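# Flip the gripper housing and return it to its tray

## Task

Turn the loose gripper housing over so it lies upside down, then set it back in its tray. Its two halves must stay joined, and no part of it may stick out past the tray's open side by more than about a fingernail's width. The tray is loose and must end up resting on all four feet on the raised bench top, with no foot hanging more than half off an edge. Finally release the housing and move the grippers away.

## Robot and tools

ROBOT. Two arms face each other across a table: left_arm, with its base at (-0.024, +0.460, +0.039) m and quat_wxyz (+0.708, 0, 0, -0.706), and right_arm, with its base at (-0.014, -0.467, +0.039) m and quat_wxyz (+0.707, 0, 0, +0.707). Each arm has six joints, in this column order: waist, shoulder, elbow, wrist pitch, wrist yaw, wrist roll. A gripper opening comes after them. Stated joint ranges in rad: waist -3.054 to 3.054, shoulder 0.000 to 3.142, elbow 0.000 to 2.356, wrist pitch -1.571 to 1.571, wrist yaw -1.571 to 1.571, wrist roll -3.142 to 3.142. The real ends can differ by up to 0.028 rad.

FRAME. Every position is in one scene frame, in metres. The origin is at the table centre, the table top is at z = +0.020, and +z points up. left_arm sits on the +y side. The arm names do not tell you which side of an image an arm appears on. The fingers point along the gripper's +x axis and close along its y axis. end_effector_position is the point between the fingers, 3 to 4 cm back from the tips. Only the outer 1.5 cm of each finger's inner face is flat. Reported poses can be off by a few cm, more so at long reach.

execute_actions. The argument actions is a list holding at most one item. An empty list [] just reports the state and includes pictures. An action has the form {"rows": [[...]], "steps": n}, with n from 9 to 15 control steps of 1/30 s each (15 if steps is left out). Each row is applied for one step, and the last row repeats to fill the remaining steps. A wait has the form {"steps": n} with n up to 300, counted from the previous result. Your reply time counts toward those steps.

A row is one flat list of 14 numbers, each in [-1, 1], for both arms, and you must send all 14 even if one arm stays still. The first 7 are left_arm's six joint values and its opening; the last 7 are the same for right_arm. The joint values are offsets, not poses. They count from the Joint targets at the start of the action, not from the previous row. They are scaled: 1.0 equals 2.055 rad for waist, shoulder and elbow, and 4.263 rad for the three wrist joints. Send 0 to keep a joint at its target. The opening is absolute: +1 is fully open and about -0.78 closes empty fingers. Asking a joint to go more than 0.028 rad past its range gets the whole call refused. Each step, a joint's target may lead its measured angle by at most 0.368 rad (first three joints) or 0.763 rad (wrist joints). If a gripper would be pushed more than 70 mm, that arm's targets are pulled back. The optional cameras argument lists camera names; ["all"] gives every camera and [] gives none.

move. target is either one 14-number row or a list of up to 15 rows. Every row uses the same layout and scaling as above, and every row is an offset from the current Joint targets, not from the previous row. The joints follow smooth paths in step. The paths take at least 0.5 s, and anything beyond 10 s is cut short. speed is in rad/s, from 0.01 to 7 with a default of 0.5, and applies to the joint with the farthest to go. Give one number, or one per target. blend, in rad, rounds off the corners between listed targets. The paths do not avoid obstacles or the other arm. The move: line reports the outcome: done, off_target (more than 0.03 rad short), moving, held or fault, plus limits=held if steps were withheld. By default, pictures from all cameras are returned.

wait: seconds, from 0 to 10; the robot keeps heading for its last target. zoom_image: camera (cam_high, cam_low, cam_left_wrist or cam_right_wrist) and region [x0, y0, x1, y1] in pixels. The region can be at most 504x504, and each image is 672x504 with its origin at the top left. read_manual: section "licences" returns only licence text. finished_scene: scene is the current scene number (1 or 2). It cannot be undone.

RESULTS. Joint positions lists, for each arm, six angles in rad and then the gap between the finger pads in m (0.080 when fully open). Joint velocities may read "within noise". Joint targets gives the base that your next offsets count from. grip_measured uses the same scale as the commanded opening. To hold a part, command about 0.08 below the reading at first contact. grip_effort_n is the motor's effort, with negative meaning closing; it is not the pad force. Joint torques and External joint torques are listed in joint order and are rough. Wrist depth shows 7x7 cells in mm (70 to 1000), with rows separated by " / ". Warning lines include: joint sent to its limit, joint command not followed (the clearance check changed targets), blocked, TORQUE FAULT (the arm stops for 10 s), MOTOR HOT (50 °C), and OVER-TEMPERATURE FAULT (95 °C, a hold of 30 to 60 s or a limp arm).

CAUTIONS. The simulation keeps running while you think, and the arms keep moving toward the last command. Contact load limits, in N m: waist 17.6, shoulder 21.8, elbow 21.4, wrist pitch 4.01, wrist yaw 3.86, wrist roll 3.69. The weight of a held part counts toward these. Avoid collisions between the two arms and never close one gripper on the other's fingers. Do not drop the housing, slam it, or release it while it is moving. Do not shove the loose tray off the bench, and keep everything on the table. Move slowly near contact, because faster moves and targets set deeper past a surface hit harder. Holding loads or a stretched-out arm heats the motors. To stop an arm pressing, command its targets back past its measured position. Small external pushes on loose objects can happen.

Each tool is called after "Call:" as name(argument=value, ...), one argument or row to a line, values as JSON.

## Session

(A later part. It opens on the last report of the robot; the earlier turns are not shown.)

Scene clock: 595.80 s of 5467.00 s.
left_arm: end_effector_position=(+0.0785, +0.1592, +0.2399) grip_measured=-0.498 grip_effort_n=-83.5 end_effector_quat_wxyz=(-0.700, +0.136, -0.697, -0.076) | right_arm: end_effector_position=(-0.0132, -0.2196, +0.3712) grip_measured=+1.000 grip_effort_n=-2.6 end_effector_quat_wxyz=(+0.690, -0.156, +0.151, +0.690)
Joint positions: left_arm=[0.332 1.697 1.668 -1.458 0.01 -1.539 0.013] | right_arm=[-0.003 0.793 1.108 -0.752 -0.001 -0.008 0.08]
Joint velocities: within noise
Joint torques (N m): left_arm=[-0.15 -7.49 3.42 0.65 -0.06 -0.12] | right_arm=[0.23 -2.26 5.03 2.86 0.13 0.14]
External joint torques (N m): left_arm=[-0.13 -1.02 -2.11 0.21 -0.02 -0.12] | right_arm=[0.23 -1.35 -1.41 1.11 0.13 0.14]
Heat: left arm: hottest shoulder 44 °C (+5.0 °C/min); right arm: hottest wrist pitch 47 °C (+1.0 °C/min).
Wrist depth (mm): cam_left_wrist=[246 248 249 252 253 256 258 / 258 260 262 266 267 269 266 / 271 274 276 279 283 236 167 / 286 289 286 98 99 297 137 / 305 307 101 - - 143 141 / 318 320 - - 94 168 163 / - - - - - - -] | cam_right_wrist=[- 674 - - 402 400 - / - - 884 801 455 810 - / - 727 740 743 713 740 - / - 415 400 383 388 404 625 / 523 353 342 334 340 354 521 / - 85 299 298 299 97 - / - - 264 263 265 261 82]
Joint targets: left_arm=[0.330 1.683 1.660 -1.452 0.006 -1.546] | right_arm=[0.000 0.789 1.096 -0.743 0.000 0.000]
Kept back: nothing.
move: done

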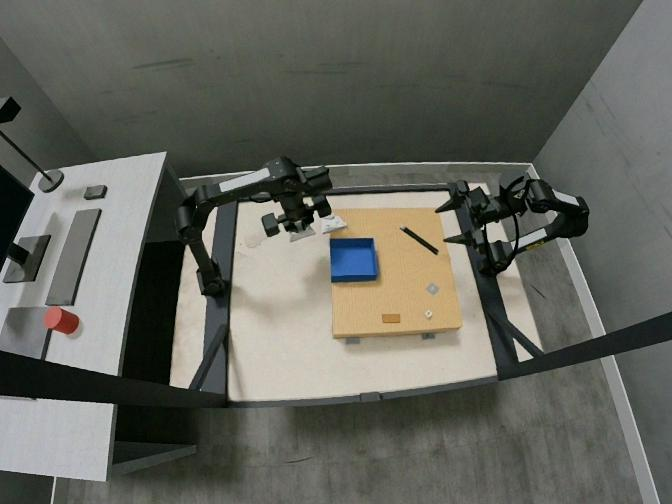

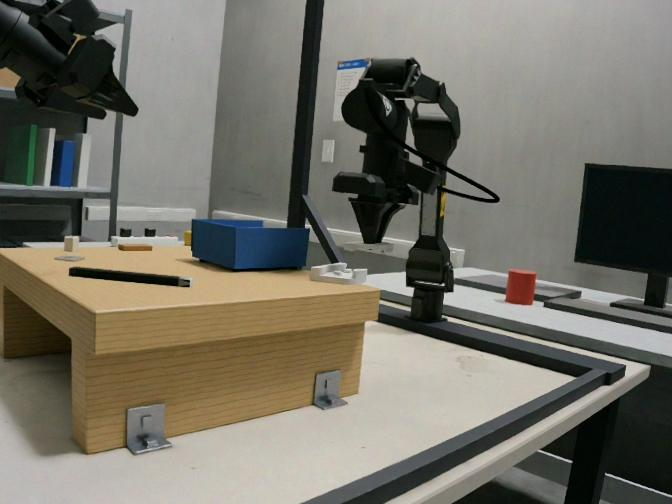

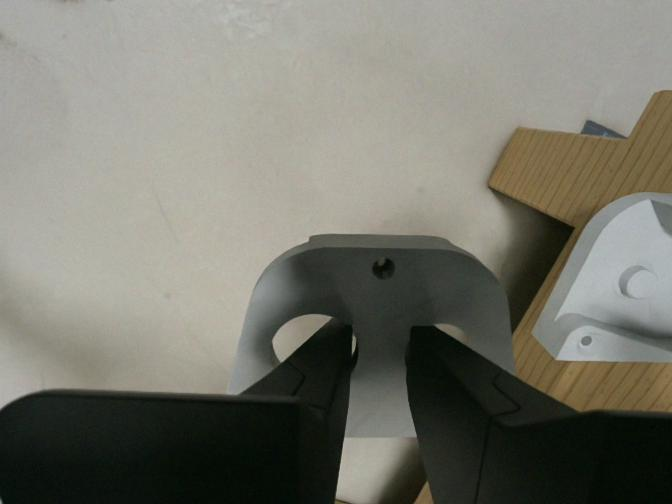

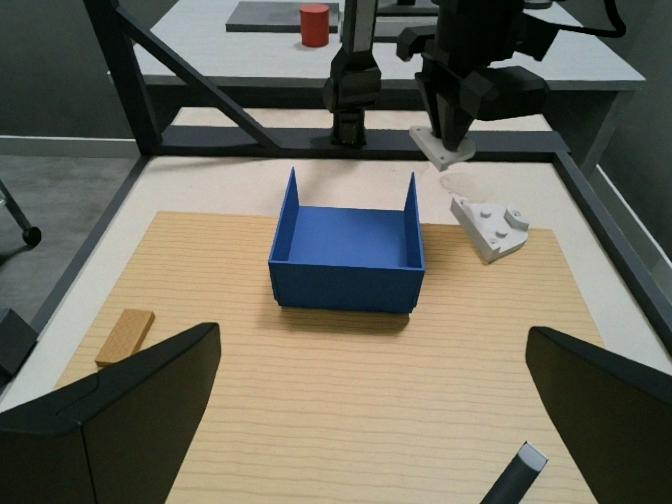

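Call:
move(
  target=[0.0074, 0.1971, 0.2569, -0.0202, 0, 0.0089, -0.53, 0, 0, 0, 0, 0, 0, 1],
  speed=0.25,
)

Call:
zoom_image(
  camera="cam_right_wrist",
  region=[400, 110, 580, 280],
)

Call:
zoom_image(
  camera="cam_left_wrist",
  region=[180, 180, 580, 480],
)

Scene clock: 606.80 s of 5467.00 s.
left_arm: end_effector_position=(+0.1140, +0.0698, +0.2402) grip_measured=-0.498 grip_effort_n=-83.5 end_effector_quat_wxyz=(-0.704, +0.144, -0.693, -0.054) | right_arm: end_effector_position=(-0.0132, -0.2196, +0.3712) grip_measured=+1.000 grip_effort_n=-2.6 end_effector_quat_wxyz=(+0.690, -0.156, +0.151, +0.690)
Joint positions: left_arm=[0.342 2.079 2.175 -1.539 0.01 -1.509 0.013] | right_arm=[-0.003 0.793 1.108 -0.752 -0.001 -0.008 0.08]
Joint velocities: within noise
Joint torques (N m): left_arm=[0.25 -7.35 5.43 0.38 -0.06 0.17] | right_arm=[0.22 -2.26 5.04 2.86 0.14 0.14]
External joint torques (N m): left_arm=[0.27 1.53 0.11 -0.11 -0.02 0.17] | right_arm=[0.22 -1.37 -1.35 1.13 0.14 0.14]
Heat: left arm: hottest shoulder 44 °C (+3.0 °C/min); right arm: hottest wrist pitch 47 °C (+1.0 °C/min).
Wrist depth (mm): cam_left_wrist=[238 241 245 247 251 256 260 / 249 252 256 259 132 266 276 / 263 265 269 239 132 134 140 / 276 280 280 98 99 142 145 / 289 294 101 100 - 152 154 / 303 307 - - 95 160 163 / - - - 166 - - -] | cam_right_wrist=[- 676 - - - 294 261 / - - 889 800 888 320 - / - 733 737 740 743 361 - / - 417 399 384 390 391 627 / 518 352 341 331 340 354 520 / - 85 298 298 297 98 - / - - 265 265 264 259 82]
Joint targets: left_arm=[0.345 2.088 2.189 -1.538 0.006 -1.508] | right_arm=[0.000 0.789 1.096 -0.743 0.000 0.000]
Kept back: nothing.
move: done

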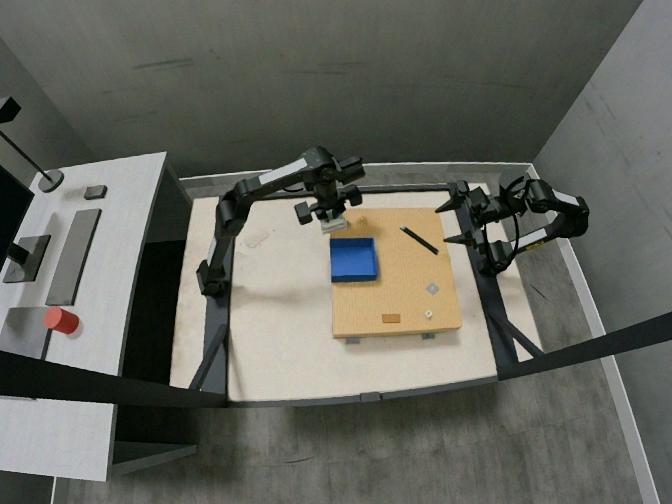

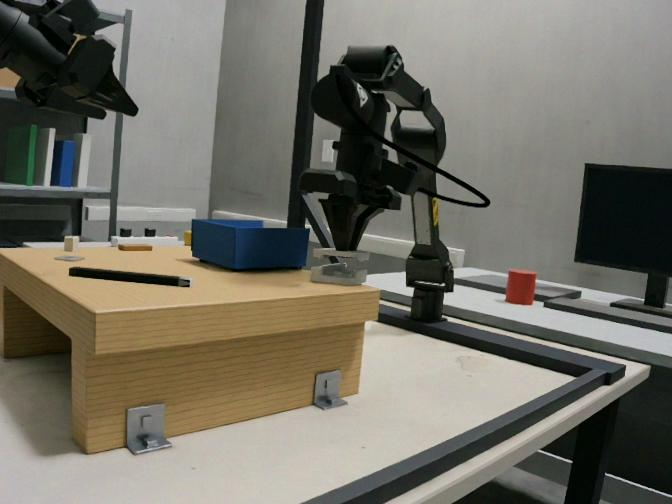

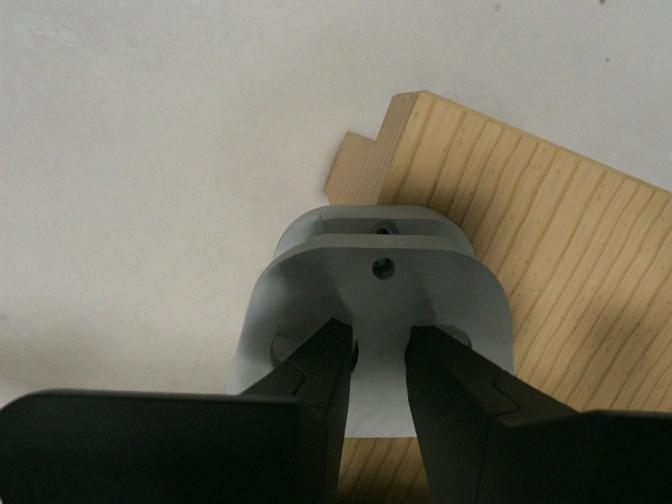

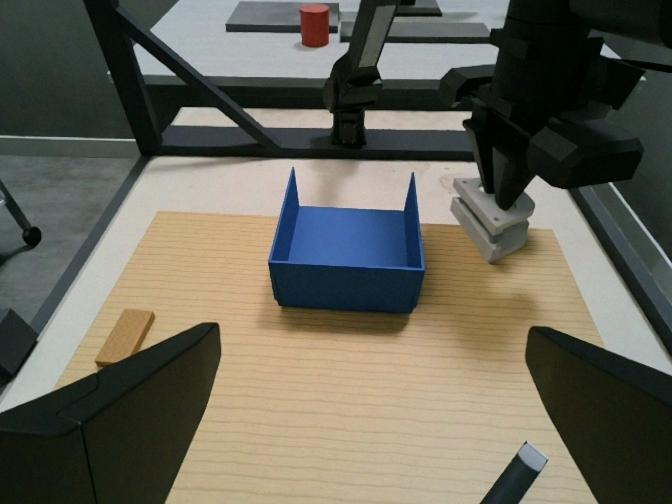

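Scaled by 2.800 from the camera's 672x504 image, which has a finer 960x720 frame.

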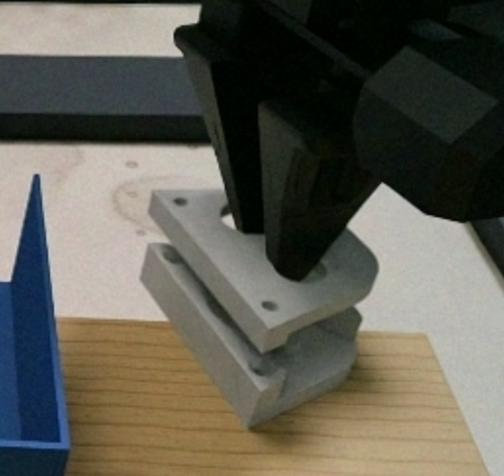

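Scaled by 1.260 from the camera's 672x504 image, which has a finer 960x720 frame.

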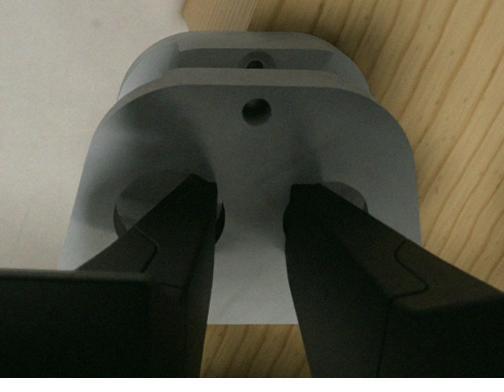

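Call:
move(
  target=[0.0039, 0.0185, 0.0165, -0.004, 0, 0, -0.53, 0, 0, 0, 0, 0, 0, 1],
  speed=0.08,
)

Call:
zoom_image(
  camera="cam_right_wrist",
  region=[420, 140, 560, 280],
)

Call:
zoom_image(
  camera="cam_left_wrist",
  region=[200, 180, 560, 450],
)

Call:
zoom_image(
  camera="cam_low",
  region=[270, 200, 410, 305],
)

Scene clock: 610.77 s of 5467.00 s.
left_arm: end_effector_position=(+0.1187, +0.0668, +0.2336) grip_measured=-0.498 grip_effort_n=-83.5 end_effector_quat_wxyz=(-0.703, +0.140, -0.694, -0.064) | right_arm: end_effector_position=(-0.0132, -0.2196, +0.3712) grip_measured=+1.000 grip_effort_n=-3.0 end_effector_quat_wxyz=(+0.690, -0.156, +0.151, +0.690)
Joint positions: left_arm=[0.35 2.117 2.209 -1.556 0.01 -1.509 0.013] | right_arm=[-0.003 0.793 1.108 -0.752 -0.001 -0.008 0.08]
Joint velocities: within noise
Joint torques (N m): left_arm=[0.22 -7.49 5.31 0.35 -0.05 0.17] | right_arm=[0.23 -2.26 5.04 2.86 0.14 0.14]
External joint torques (N m): left_arm=[0.24 1.6 0.04 -0.1 -0.01 0.17] | right_arm=[0.24 -1.42 -1.27 1.16 0.14 0.14]
Heat: left arm: hottest shoulder 44 °C (+3.0 °C/min); right arm: hottest wrist pitch 47 °C (+0.0 °C/min).
Wrist depth (mm): cam_left_wrist=[234 236 238 243 244 249 252 / 246 248 251 253 251 260 263 / 257 259 265 233 125 127 271 / 271 274 274 98 99 133 136 / 288 290 101 - - 142 144 / 301 304 - - 95 149 152 / - - - 157 - - -] | cam_right_wrist=[- 670 - - - 294 236 / - - 887 800 894 322 402 / - 735 738 734 737 362 289 / - 414 401 381 389 391 624 / 517 352 341 332 339 352 526 / - 85 299 299 299 97 - / - - 265 265 266 260 82]
Joint targets: left_arm=[0.353 2.126 2.223 -1.555 0.006 -1.508] | right_arm=[0.000 0.789 1.096 -0.743 0.000 0.000]
Kept back: nothing.
move: done

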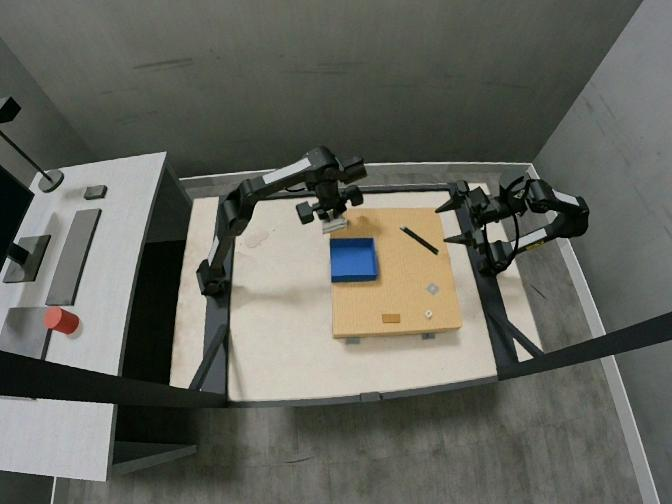

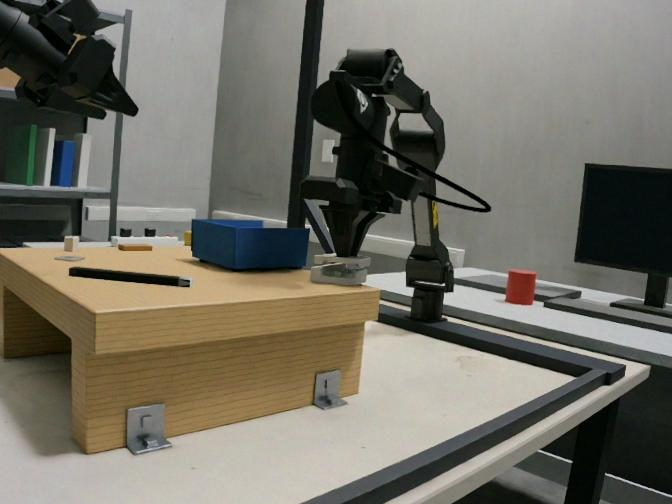

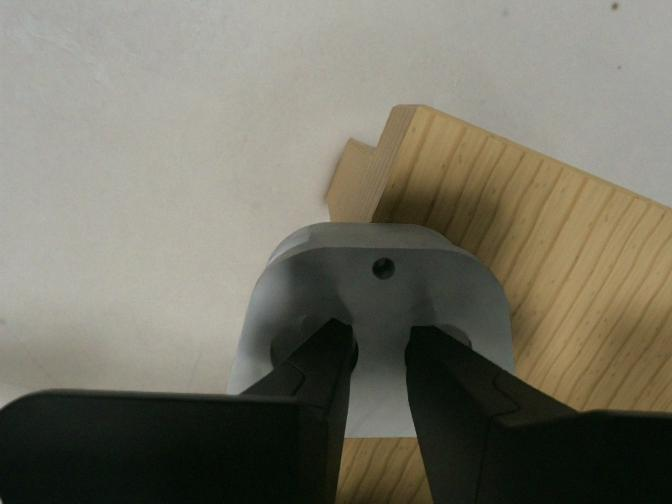

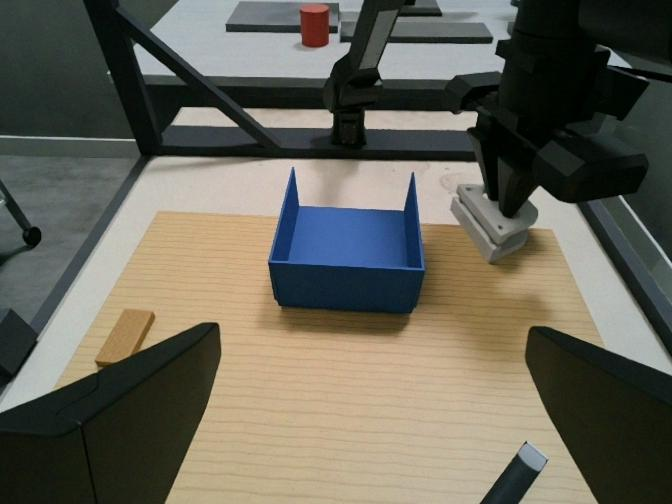

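Scaled by 3.600 from the camera's 672x504 image, which has a finer 960x720 frame.

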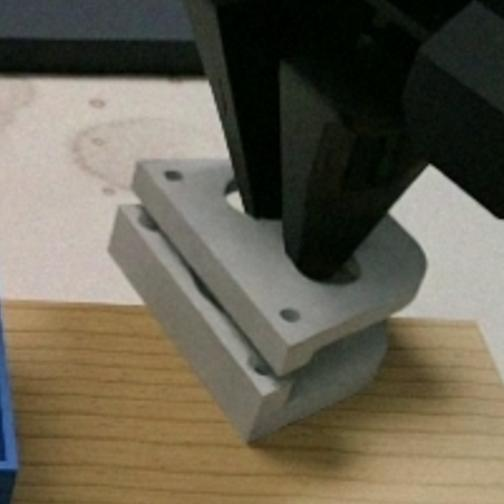

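Scaled by 1.400 from the camera's 672x504 image, which has a finer 960x720 frame.

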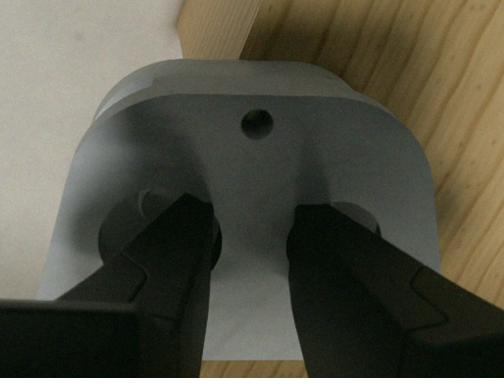

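Scaled by 3.600 from the camera's 672x504 image, which has a finer 960x720 frame.

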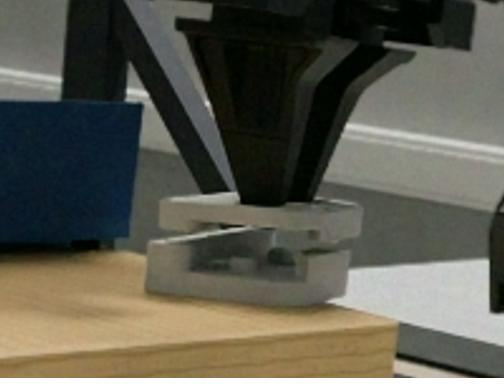

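Call:
move(
  target=[0, 0.0034, 0, 0, 0, 0, -0.53, 0, 0, 0, 0, 0, 0, 1],
  speed=0.05,
)

Call:
zoom_image(
  camera="cam_right_wrist",
  region=[430, 160, 560, 280],
)

Call:
zoom_image(
  camera="cam_low",
  region=[300, 240, 380, 300],
)

Call:
zoom_image(
  camera="cam_high",
  region=[300, 190, 370, 250],
)

Scene clock: 617.03 s of 5467.00 s.
left_arm: end_effector_position=(+0.1190, +0.0663, +0.2311) grip_measured=-0.498 grip_effort_n=-83.5 end_effector_quat_wxyz=(-0.703, +0.138, -0.695, -0.066) | right_arm: end_effector_position=(-0.0132, -0.2196, +0.3712) grip_measured=+1.000 grip_effort_n=-2.6 end_effector_quat_wxyz=(+0.690, -0.156, +0.151, +0.690)
Joint positions: left_arm=[0.35 2.123 2.209 -1.556 0.01 -1.509 0.013] | right_arm=[-0.003 0.793 1.108 -0.752 -0.001 -0.008 0.08]
Joint velocities: within noise
Joint torques (N m): left_arm=[0.23 -7.5 5.39 0.34 -0.06 0.17] | right_arm=[0.22 -2.26 5.04 2.86 0.14 0.14]
External joint torques (N m): left_arm=[0.25 1.64 0.09 -0.11 -0.02 0.16] | right_arm=[0.2 -1.46 -1.25 1.16 0.14 0.14]
Heat: left arm: hottest shoulder 44 °C (+2.0 °C/min); right arm: hottest wrist pitch 47 °C (+0.0 °C/min).
Wrist depth (mm): cam_left_wrist=[232 235 236 241 241 244 246 / 242 246 249 251 249 258 259 / 258 260 260 237 122 124 269 / 269 274 271 98 99 129 132 / 288 288 101 100 - 138 140 / 298 302 - - 95 146 148 / - - - 154 - - -] | cam_right_wrist=[- 677 - - - 293 232 / - - 883 798 895 322 - / - 737 745 734 727 358 293 / - 416 401 382 389 388 632 / 520 352 343 331 339 353 524 / - 85 298 298 300 98 - / - - 264 265 264 259 82]
Joint targets: left_arm=[0.353 2.133 2.223 -1.555 0.006 -1.508] | right_arm=[0.000 0.789 1.096 -0.743 0.000 0.000]
Kept back: nothing.
move: done

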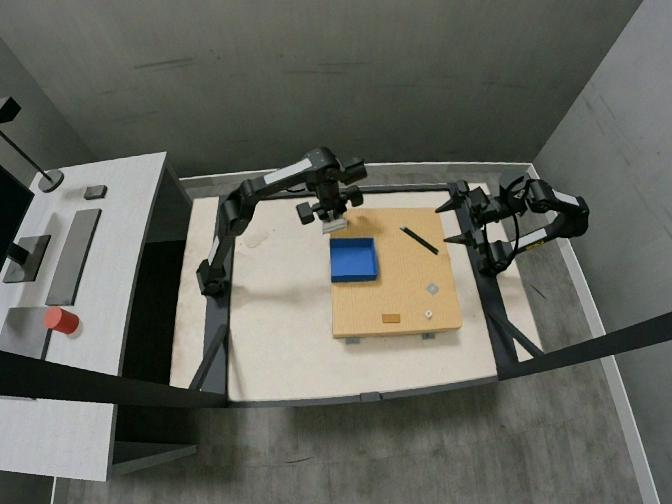

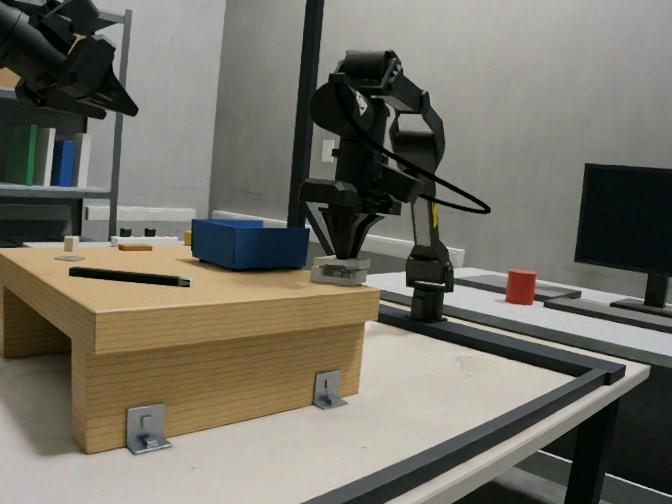

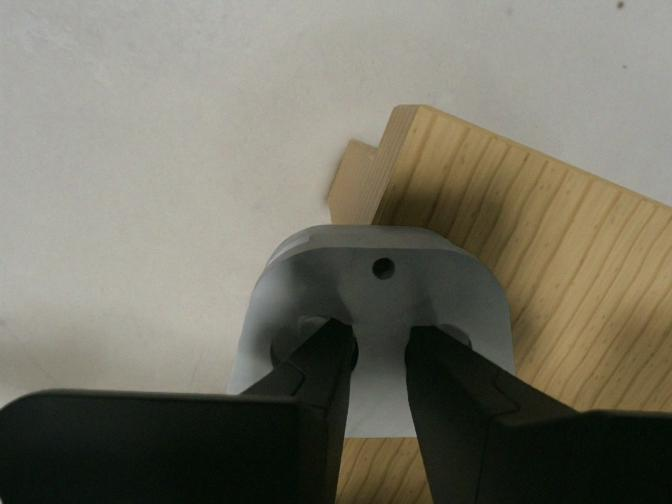

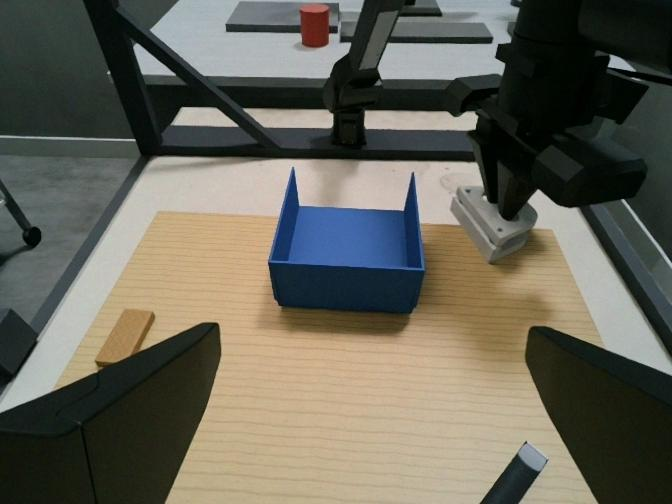

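Scaled by 3.877 from the camera's 672x504 image, which has a finer 960x720 frame.

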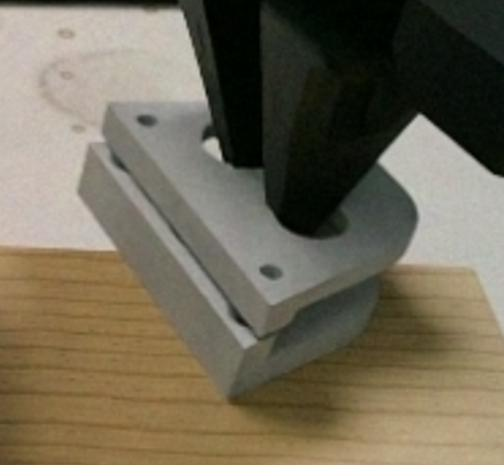

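Scaled by 6.300 from the camera's 672x504 image, which has a finer 960x720 frame.

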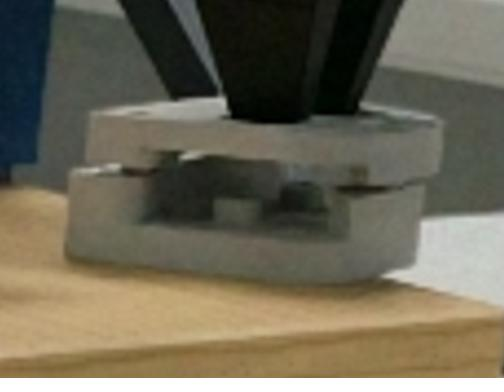

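Scaled by 7.200 from the camera's 672x504 image, which has a finer 960x720 frame.

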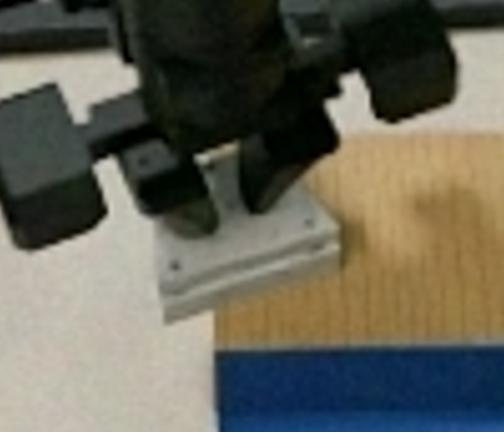

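Call:
zoom_image(
  camera="cam_high",
  region=[315, 205, 355, 240],
)

Call:
zoom_image(
  camera="cam_right_wrist",
  region=[440, 175, 545, 270],
)

Scaled by 12.600 from the camera's 672x504 image, which has a finer 960x720 frame.

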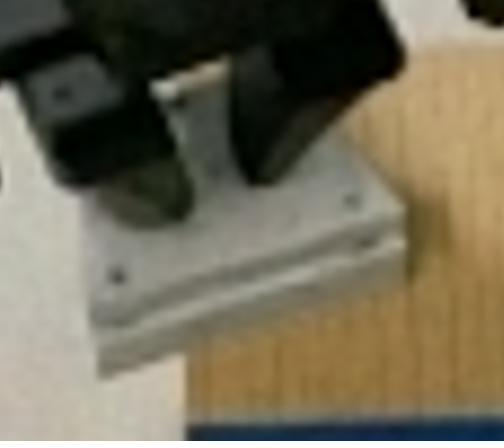

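Scaled by 4.800 from the camera's 672x504 image, which has a finer 960x720 frame.

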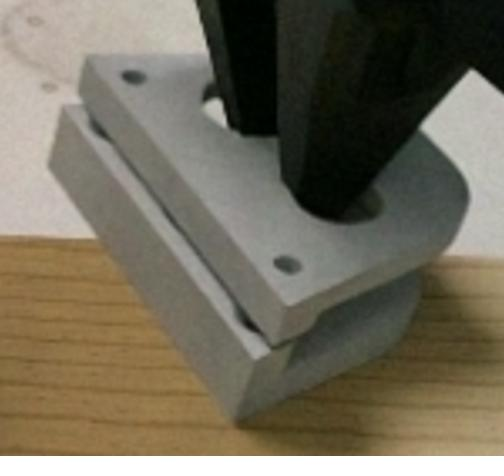

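Call:
zoom_image(
  camera="cam_left_wrist",
  region=[250, 210, 530, 420],
)

Call:
zoom_image(
  camera="cam_left_wrist",
  region=[260, 300, 370, 380],
)

Scaled by 1.800 from the camera's 672x504 image, which has a finer 960x720 frame.

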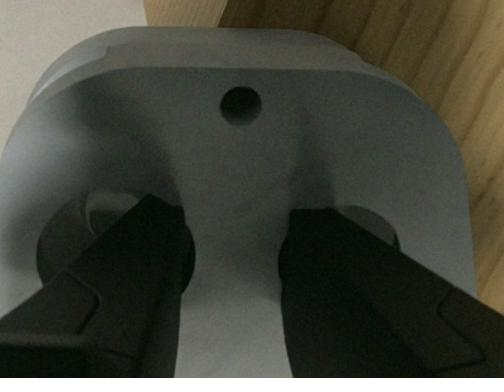

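Scaled by 4.582 from the camera's 672x504 image, which has a finer 960x720 frame.

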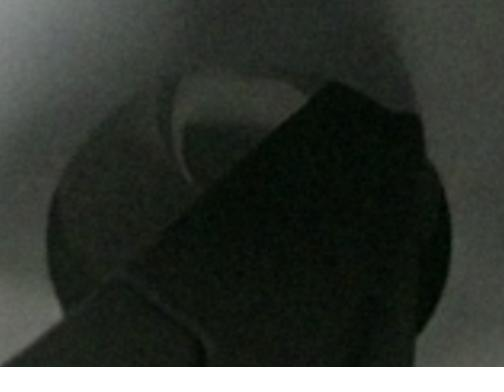

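Call:
move(
  target=[-0.0058, 0, 0, 0, 0, 0, -0.53, 0, 0, 0, 0, 0, 0, 1],
  speed=0.05,
)

Call:
zoom_image(
  camera="cam_right_wrist",
  region=[440, 175, 545, 270],
)

Call:
zoom_image(
  camera="cam_low",
  region=[300, 240, 380, 300],
)

Call:
zoom_image(
  camera="cam_high",
  region=[315, 205, 355, 240],
)

Scene clock: 633.13 s of 5467.00 s.
left_arm: end_effector_position=(+0.1163, +0.0653, +0.2311) grip_measured=-0.498 grip_effort_n=-83.5 end_effector_quat_wxyz=(-0.703, +0.135, -0.695, -0.064) | right_arm: end_effector_position=(-0.0132, -0.2196, +0.3712) grip_measured=+1.000 grip_effort_n=-2.6 end_effector_quat_wxyz=(+0.690, -0.156, +0.151, +0.690)
Joint positions: left_arm=[0.344 2.123 2.209 -1.556 0.01 -1.509 0.013] | right_arm=[-0.003 0.793 1.108 -0.752 -0.001 -0.008 0.08]
Joint velocities: within noise
Joint torques (N m): left_arm=[-0.19 -7.47 5.38 0.34 -0.06 0.16] | right_arm=[0.23 -2.26 5.04 2.86 0.14 0.14]
External joint torques (N m): left_arm=[-0.18 1.67 0.1 -0.1 -0.02 0.16] | right_arm=[0.23 -1.4 -1.3 1.15 0.14 0.14]
Heat: left arm: hottest shoulder 45 °C (+2.0 °C/min); right arm: hottest wrist pitch 47 °C (+0.0 °C/min).
Wrist depth (mm): cam_left_wrist=[231 236 236 242 241 244 247 / 243 246 247 251 250 257 260 / 257 260 262 237 123 124 268 / 269 273 271 98 99 130 132 / 287 289 101 100 - 138 140 / 298 300 - - 94 146 148 / - - - 154 - - -] | cam_right_wrist=[- 676 - - - 292 232 / - - 882 797 889 320 - / - 739 737 732 740 358 291 / - 414 398 382 389 390 633 / 517 353 341 332 339 353 519 / - 85 299 297 299 98 - / - - 264 265 264 259 82]
Joint targets: left_arm=[0.341 2.133 2.223 -1.555 0.006 -1.508] | right_arm=[0.000 0.789 1.096 -0.743 0.000 0.000]
Kept back: nothing.
move: done

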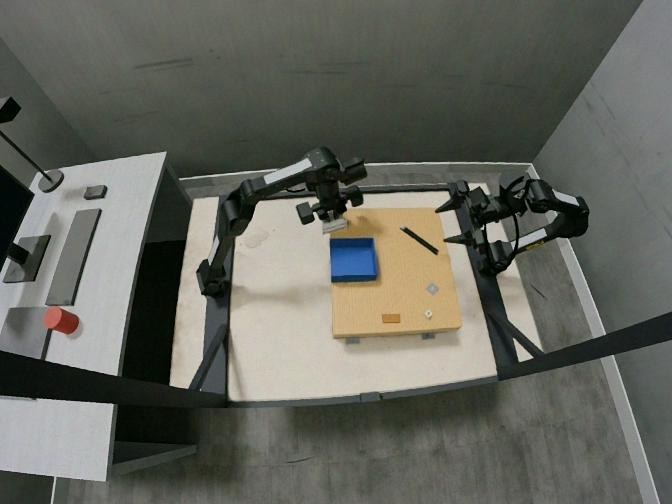

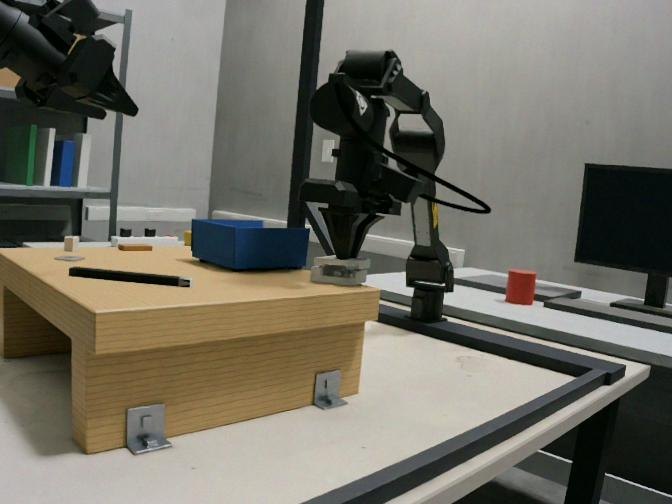

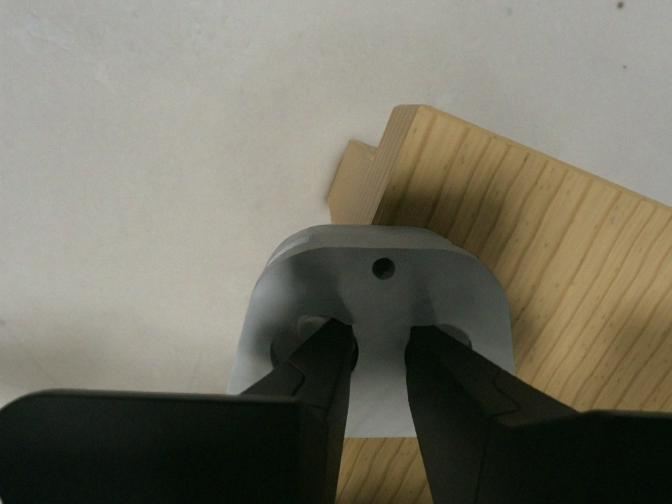

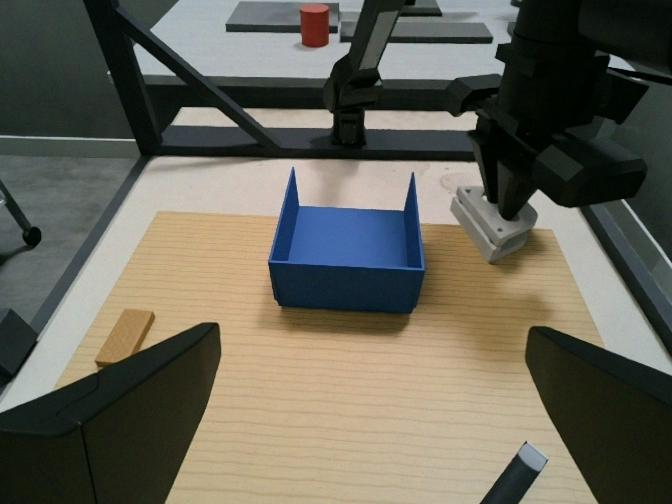

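Scaled by 4.800 from the camera's 672x504 image, which has a finer 960x720 frame.

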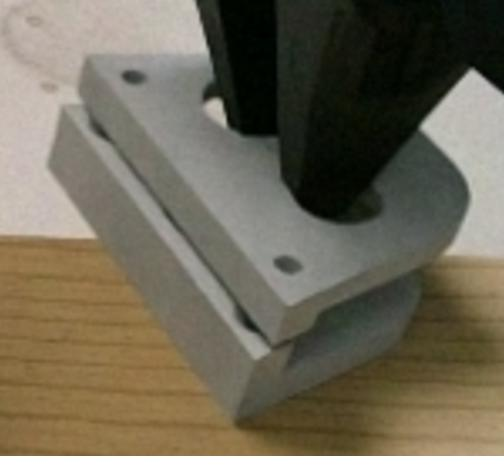

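Scaled by 6.300 from the camera's 672x504 image, which has a finer 960x720 frame.

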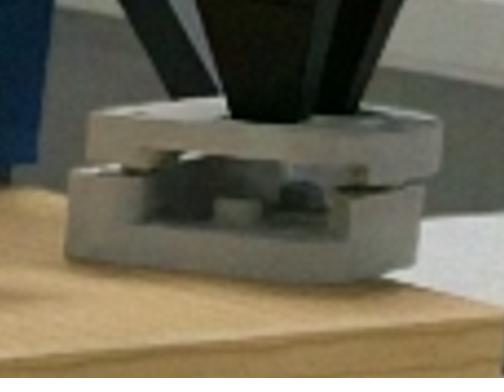

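Scaled by 12.600 from the camera's 672x504 image, which has a finer 960x720 frame.

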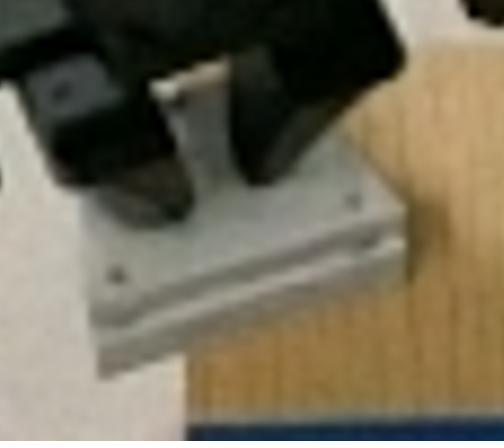

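Call:
move(
  target=[-0.0039, 0, 0, 0, 0, 0, -0.53, 0, 0, 0, 0, 0, 0, 1],
  speed=0.05,
  cameras=["cam_right_wrist", "cam_left_wrist", "cam_low", "cam_high"],
)

Call:
zoom_image(
  camera="cam_right_wrist",
  region=[440, 175, 545, 270],
)

Call:
zoom_image(
  camera="cam_low",
  region=[300, 240, 380, 300],
)

Scene clock: 634.33 s of 5467.00 s.
left_arm: end_effector_position=(+0.1131, +0.0642, +0.2311) grip_measured=-0.498 grip_effort_n=-83.5 end_effector_quat_wxyz=(-0.703, +0.133, -0.696, -0.061) | right_arm: end_effector_position=(-0.0132, -0.2196, +0.3712) grip_measured=+1.000 grip_effort_n=-2.6 end_effector_quat_wxyz=(+0.690, -0.156, +0.151, +0.690)
Joint positions: left_arm=[0.336 2.123 2.209 -1.556 0.01 -1.509 0.013] | right_arm=[-0.003 0.793 1.108 -0.752 -0.001 -0.008 0.08]
Joint velocities: within noise
Joint torques (N m): left_arm=[-0.2 -7.48 5.38 0.33 -0.05 0.17] | right_arm=[0.23 -2.26 5.04 2.86 0.14 0.14]
External joint torques (N m): left_arm=[-0.16 1.78 0.05 -0.1 -0.02 0.16] | right_arm=[0.21 -1.33 -1.37 1.13 0.14 0.14]
Heat: left arm: hottest shoulder 45 °C (+2.0 °C/min); right arm: hottest wrist pitch 47 °C (+0.0 °C/min).
Wrist depth (mm): cam_left_wrist=[232 233 235 241 241 245 246 / 242 247 249 252 141 255 259 / 257 259 261 244 122 123 128 / 269 272 274 98 99 129 132 / 286 287 101 100 - 138 140 / 297 300 - - 95 146 149 / - - - 154 - - -] | cam_right_wrist=[- 670 - - - 293 232 / - - 893 795 891 321 - / - 737 736 736 733 351 647 / - 415 400 382 389 390 626 / 517 352 342 333 342 354 520 / - 85 299 298 298 98 - / - - 265 264 265 259 82]
Joint targets: left_arm=[0.333 2.133 2.223 -1.555 0.006 -1.508] | right_arm=[0.000 0.789 1.096 -0.743 0.000 0.000]
Kept back: nothing.
move: done

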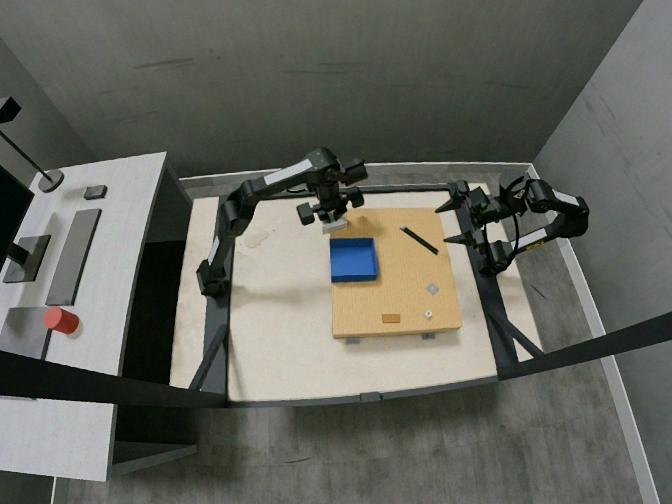

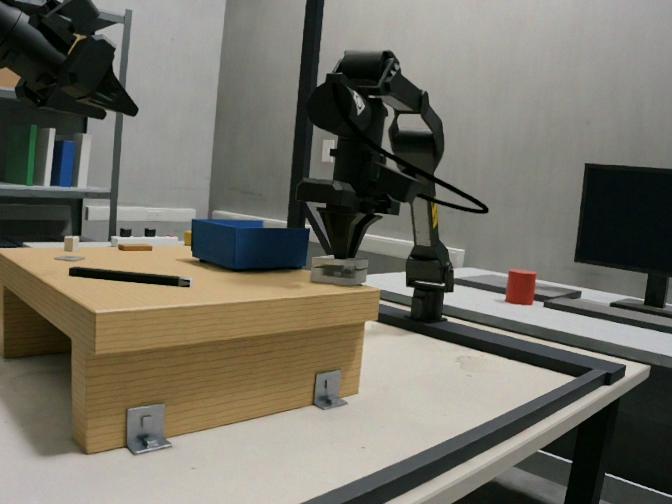

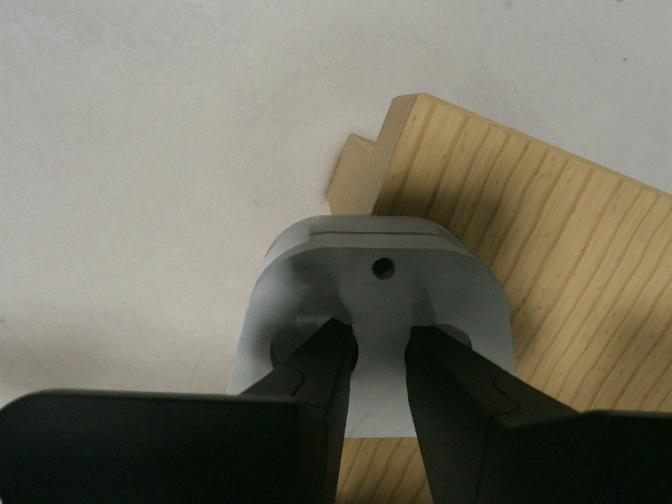

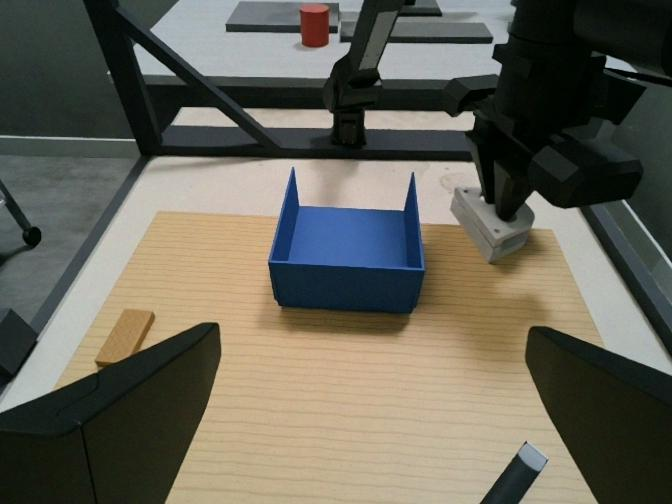

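Scaled by 4.800 from the camera's 672x504 image, which has a finer 960x720 frame.

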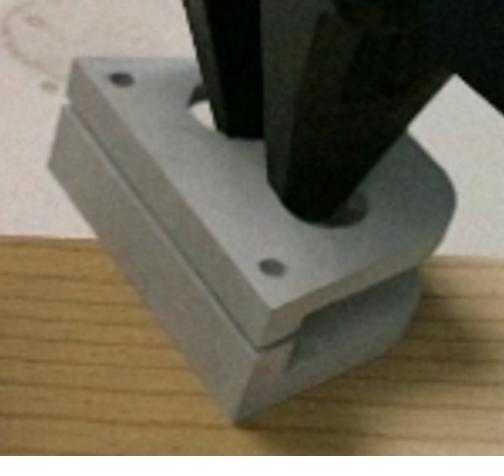

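Scaled by 6.300 from the camera's 672x504 image, which has a finer 960x720 frame.

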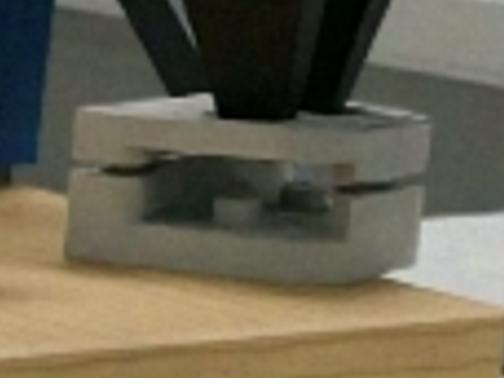

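Call:
execute_actions(
  actions=[],
  cameras=["all"],
)

Scene clock: 636.57 s of 5467.00 s.
left_arm: end_effector_position=(+0.1131, +0.0642, +0.2311) grip_measured=-0.498 grip_effort_n=-83.5 end_effector_quat_wxyz=(-0.703, +0.133, -0.696, -0.061) | right_arm: end_effector_position=(-0.0132, -0.2196, +0.3712) grip_measured=+1.000 grip_effort_n=-2.6 end_effector_quat_wxyz=(+0.690, -0.156, +0.151, +0.690)
Joint positions: left_arm=[0.336 2.123 2.209 -1.556 0.01 -1.509 0.013] | right_arm=[-0.003 0.793 1.108 -0.752 -0.001 -0.008 0.08]
Joint velocities: within noise
Joint torques (N m): left_arm=[-0.19 -7.47 5.37 0.34 -0.06 0.17] | right_arm=[0.23 -2.26 5.04 2.86 0.14 0.14]
External joint torques (N m): left_arm=[-0.21 1.71 0.07 -0.1 -0.01 0.16] | right_arm=[0.23 -1.36 -1.37 1.12 0.13 0.14]
Heat: left arm: hottest shoulder 45 °C (+2.0 °C/min); right arm: hottest wrist pitch 47 °C (+0.0 °C/min).
Wrist depth (mm): cam_left_wrist=[232 235 236 241 241 245 246 / 244 246 249 249 141 255 261 / 257 259 263 246 123 123 127 / 270 273 272 98 99 130 132 / 285 291 101 100 - 138 140 / 297 302 - - 94 146 148 / - - - 154 - - -] | cam_right_wrist=[- 678 - - - 292 232 / - - 881 796 889 322 - / - 731 735 728 744 351 647 / - 417 402 382 391 390 625 / 517 353 342 334 342 353 522 / - 85 298 299 298 97 - / - - 264 265 265 259 82]
Joint targets: left_arm=[0.333 2.133 2.223 -1.555 0.006 -1.508] | right_arm=[0.000 0.789 1.096 -0.743 0.000 0.000]
Steps of this call (1-67: nothing new was sent). Readings (joint positions of left_arm | right_arm):
1: [0.336 2.123 2.209 -1.556 0.010 -1.509] | [-0.003 0.793 1.108 -0.752 -0.001 -0.008]
2: [0.336 2.123 2.209 -1.556 0.010 -1.509] | [-0.003 0.793 1.108 -0.752 -0.001 -0.008]
4: [0.336 2.123 2.209 -1.556 0.010 -1.509] | [-0.003 0.793 1.108 -0.752 -0.001 -0.008]
8: [0.336 2.123 2.209 -1.556 0.010 -1.509] | [-0.003 0.793 1.108 -0.752 -0.001 -0.008]
67: the state above

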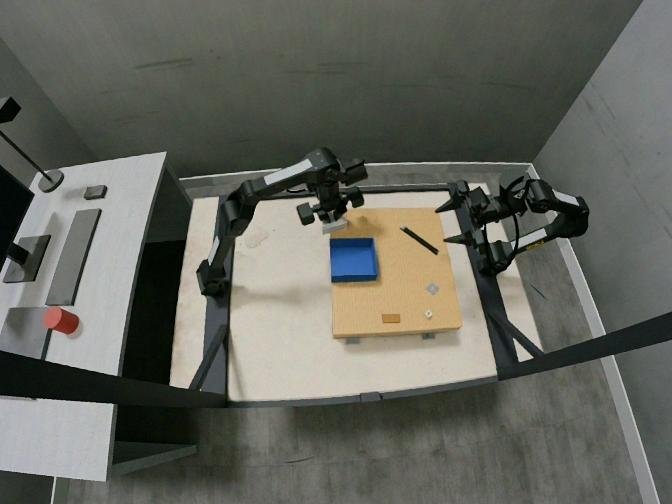

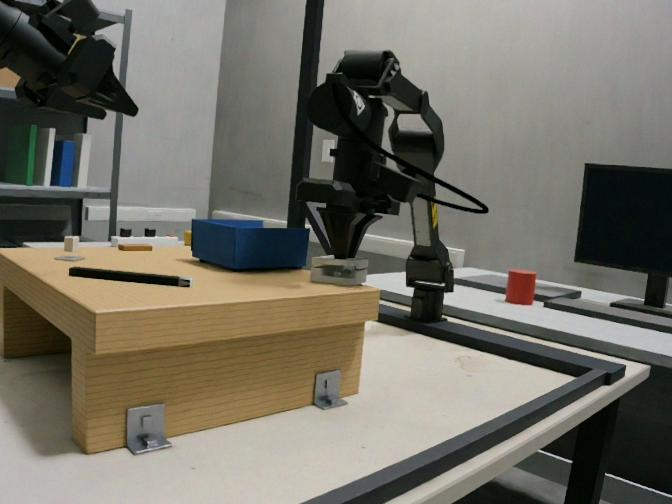

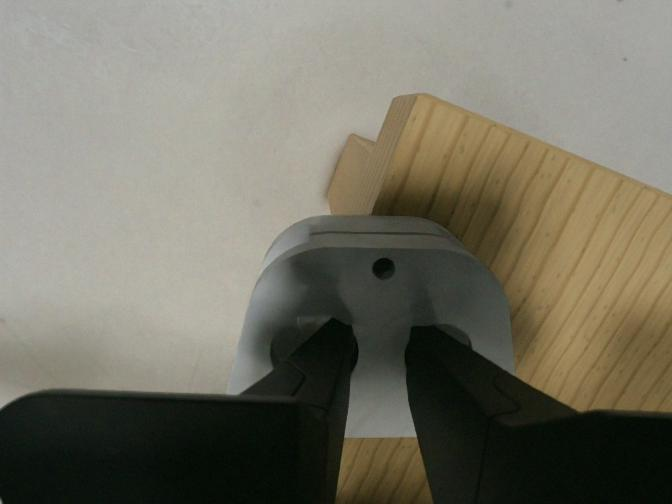

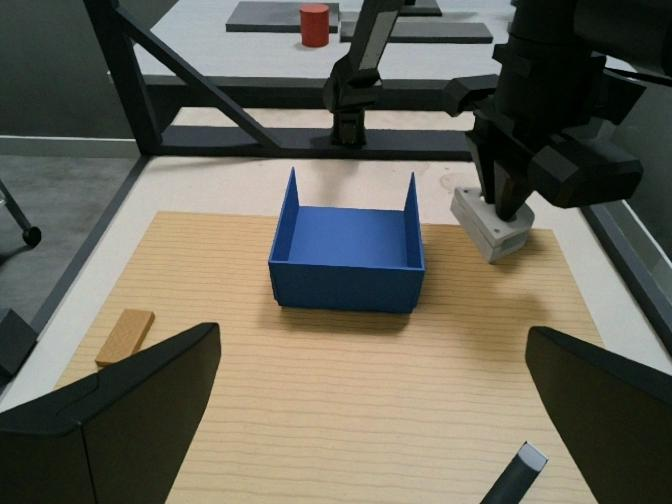

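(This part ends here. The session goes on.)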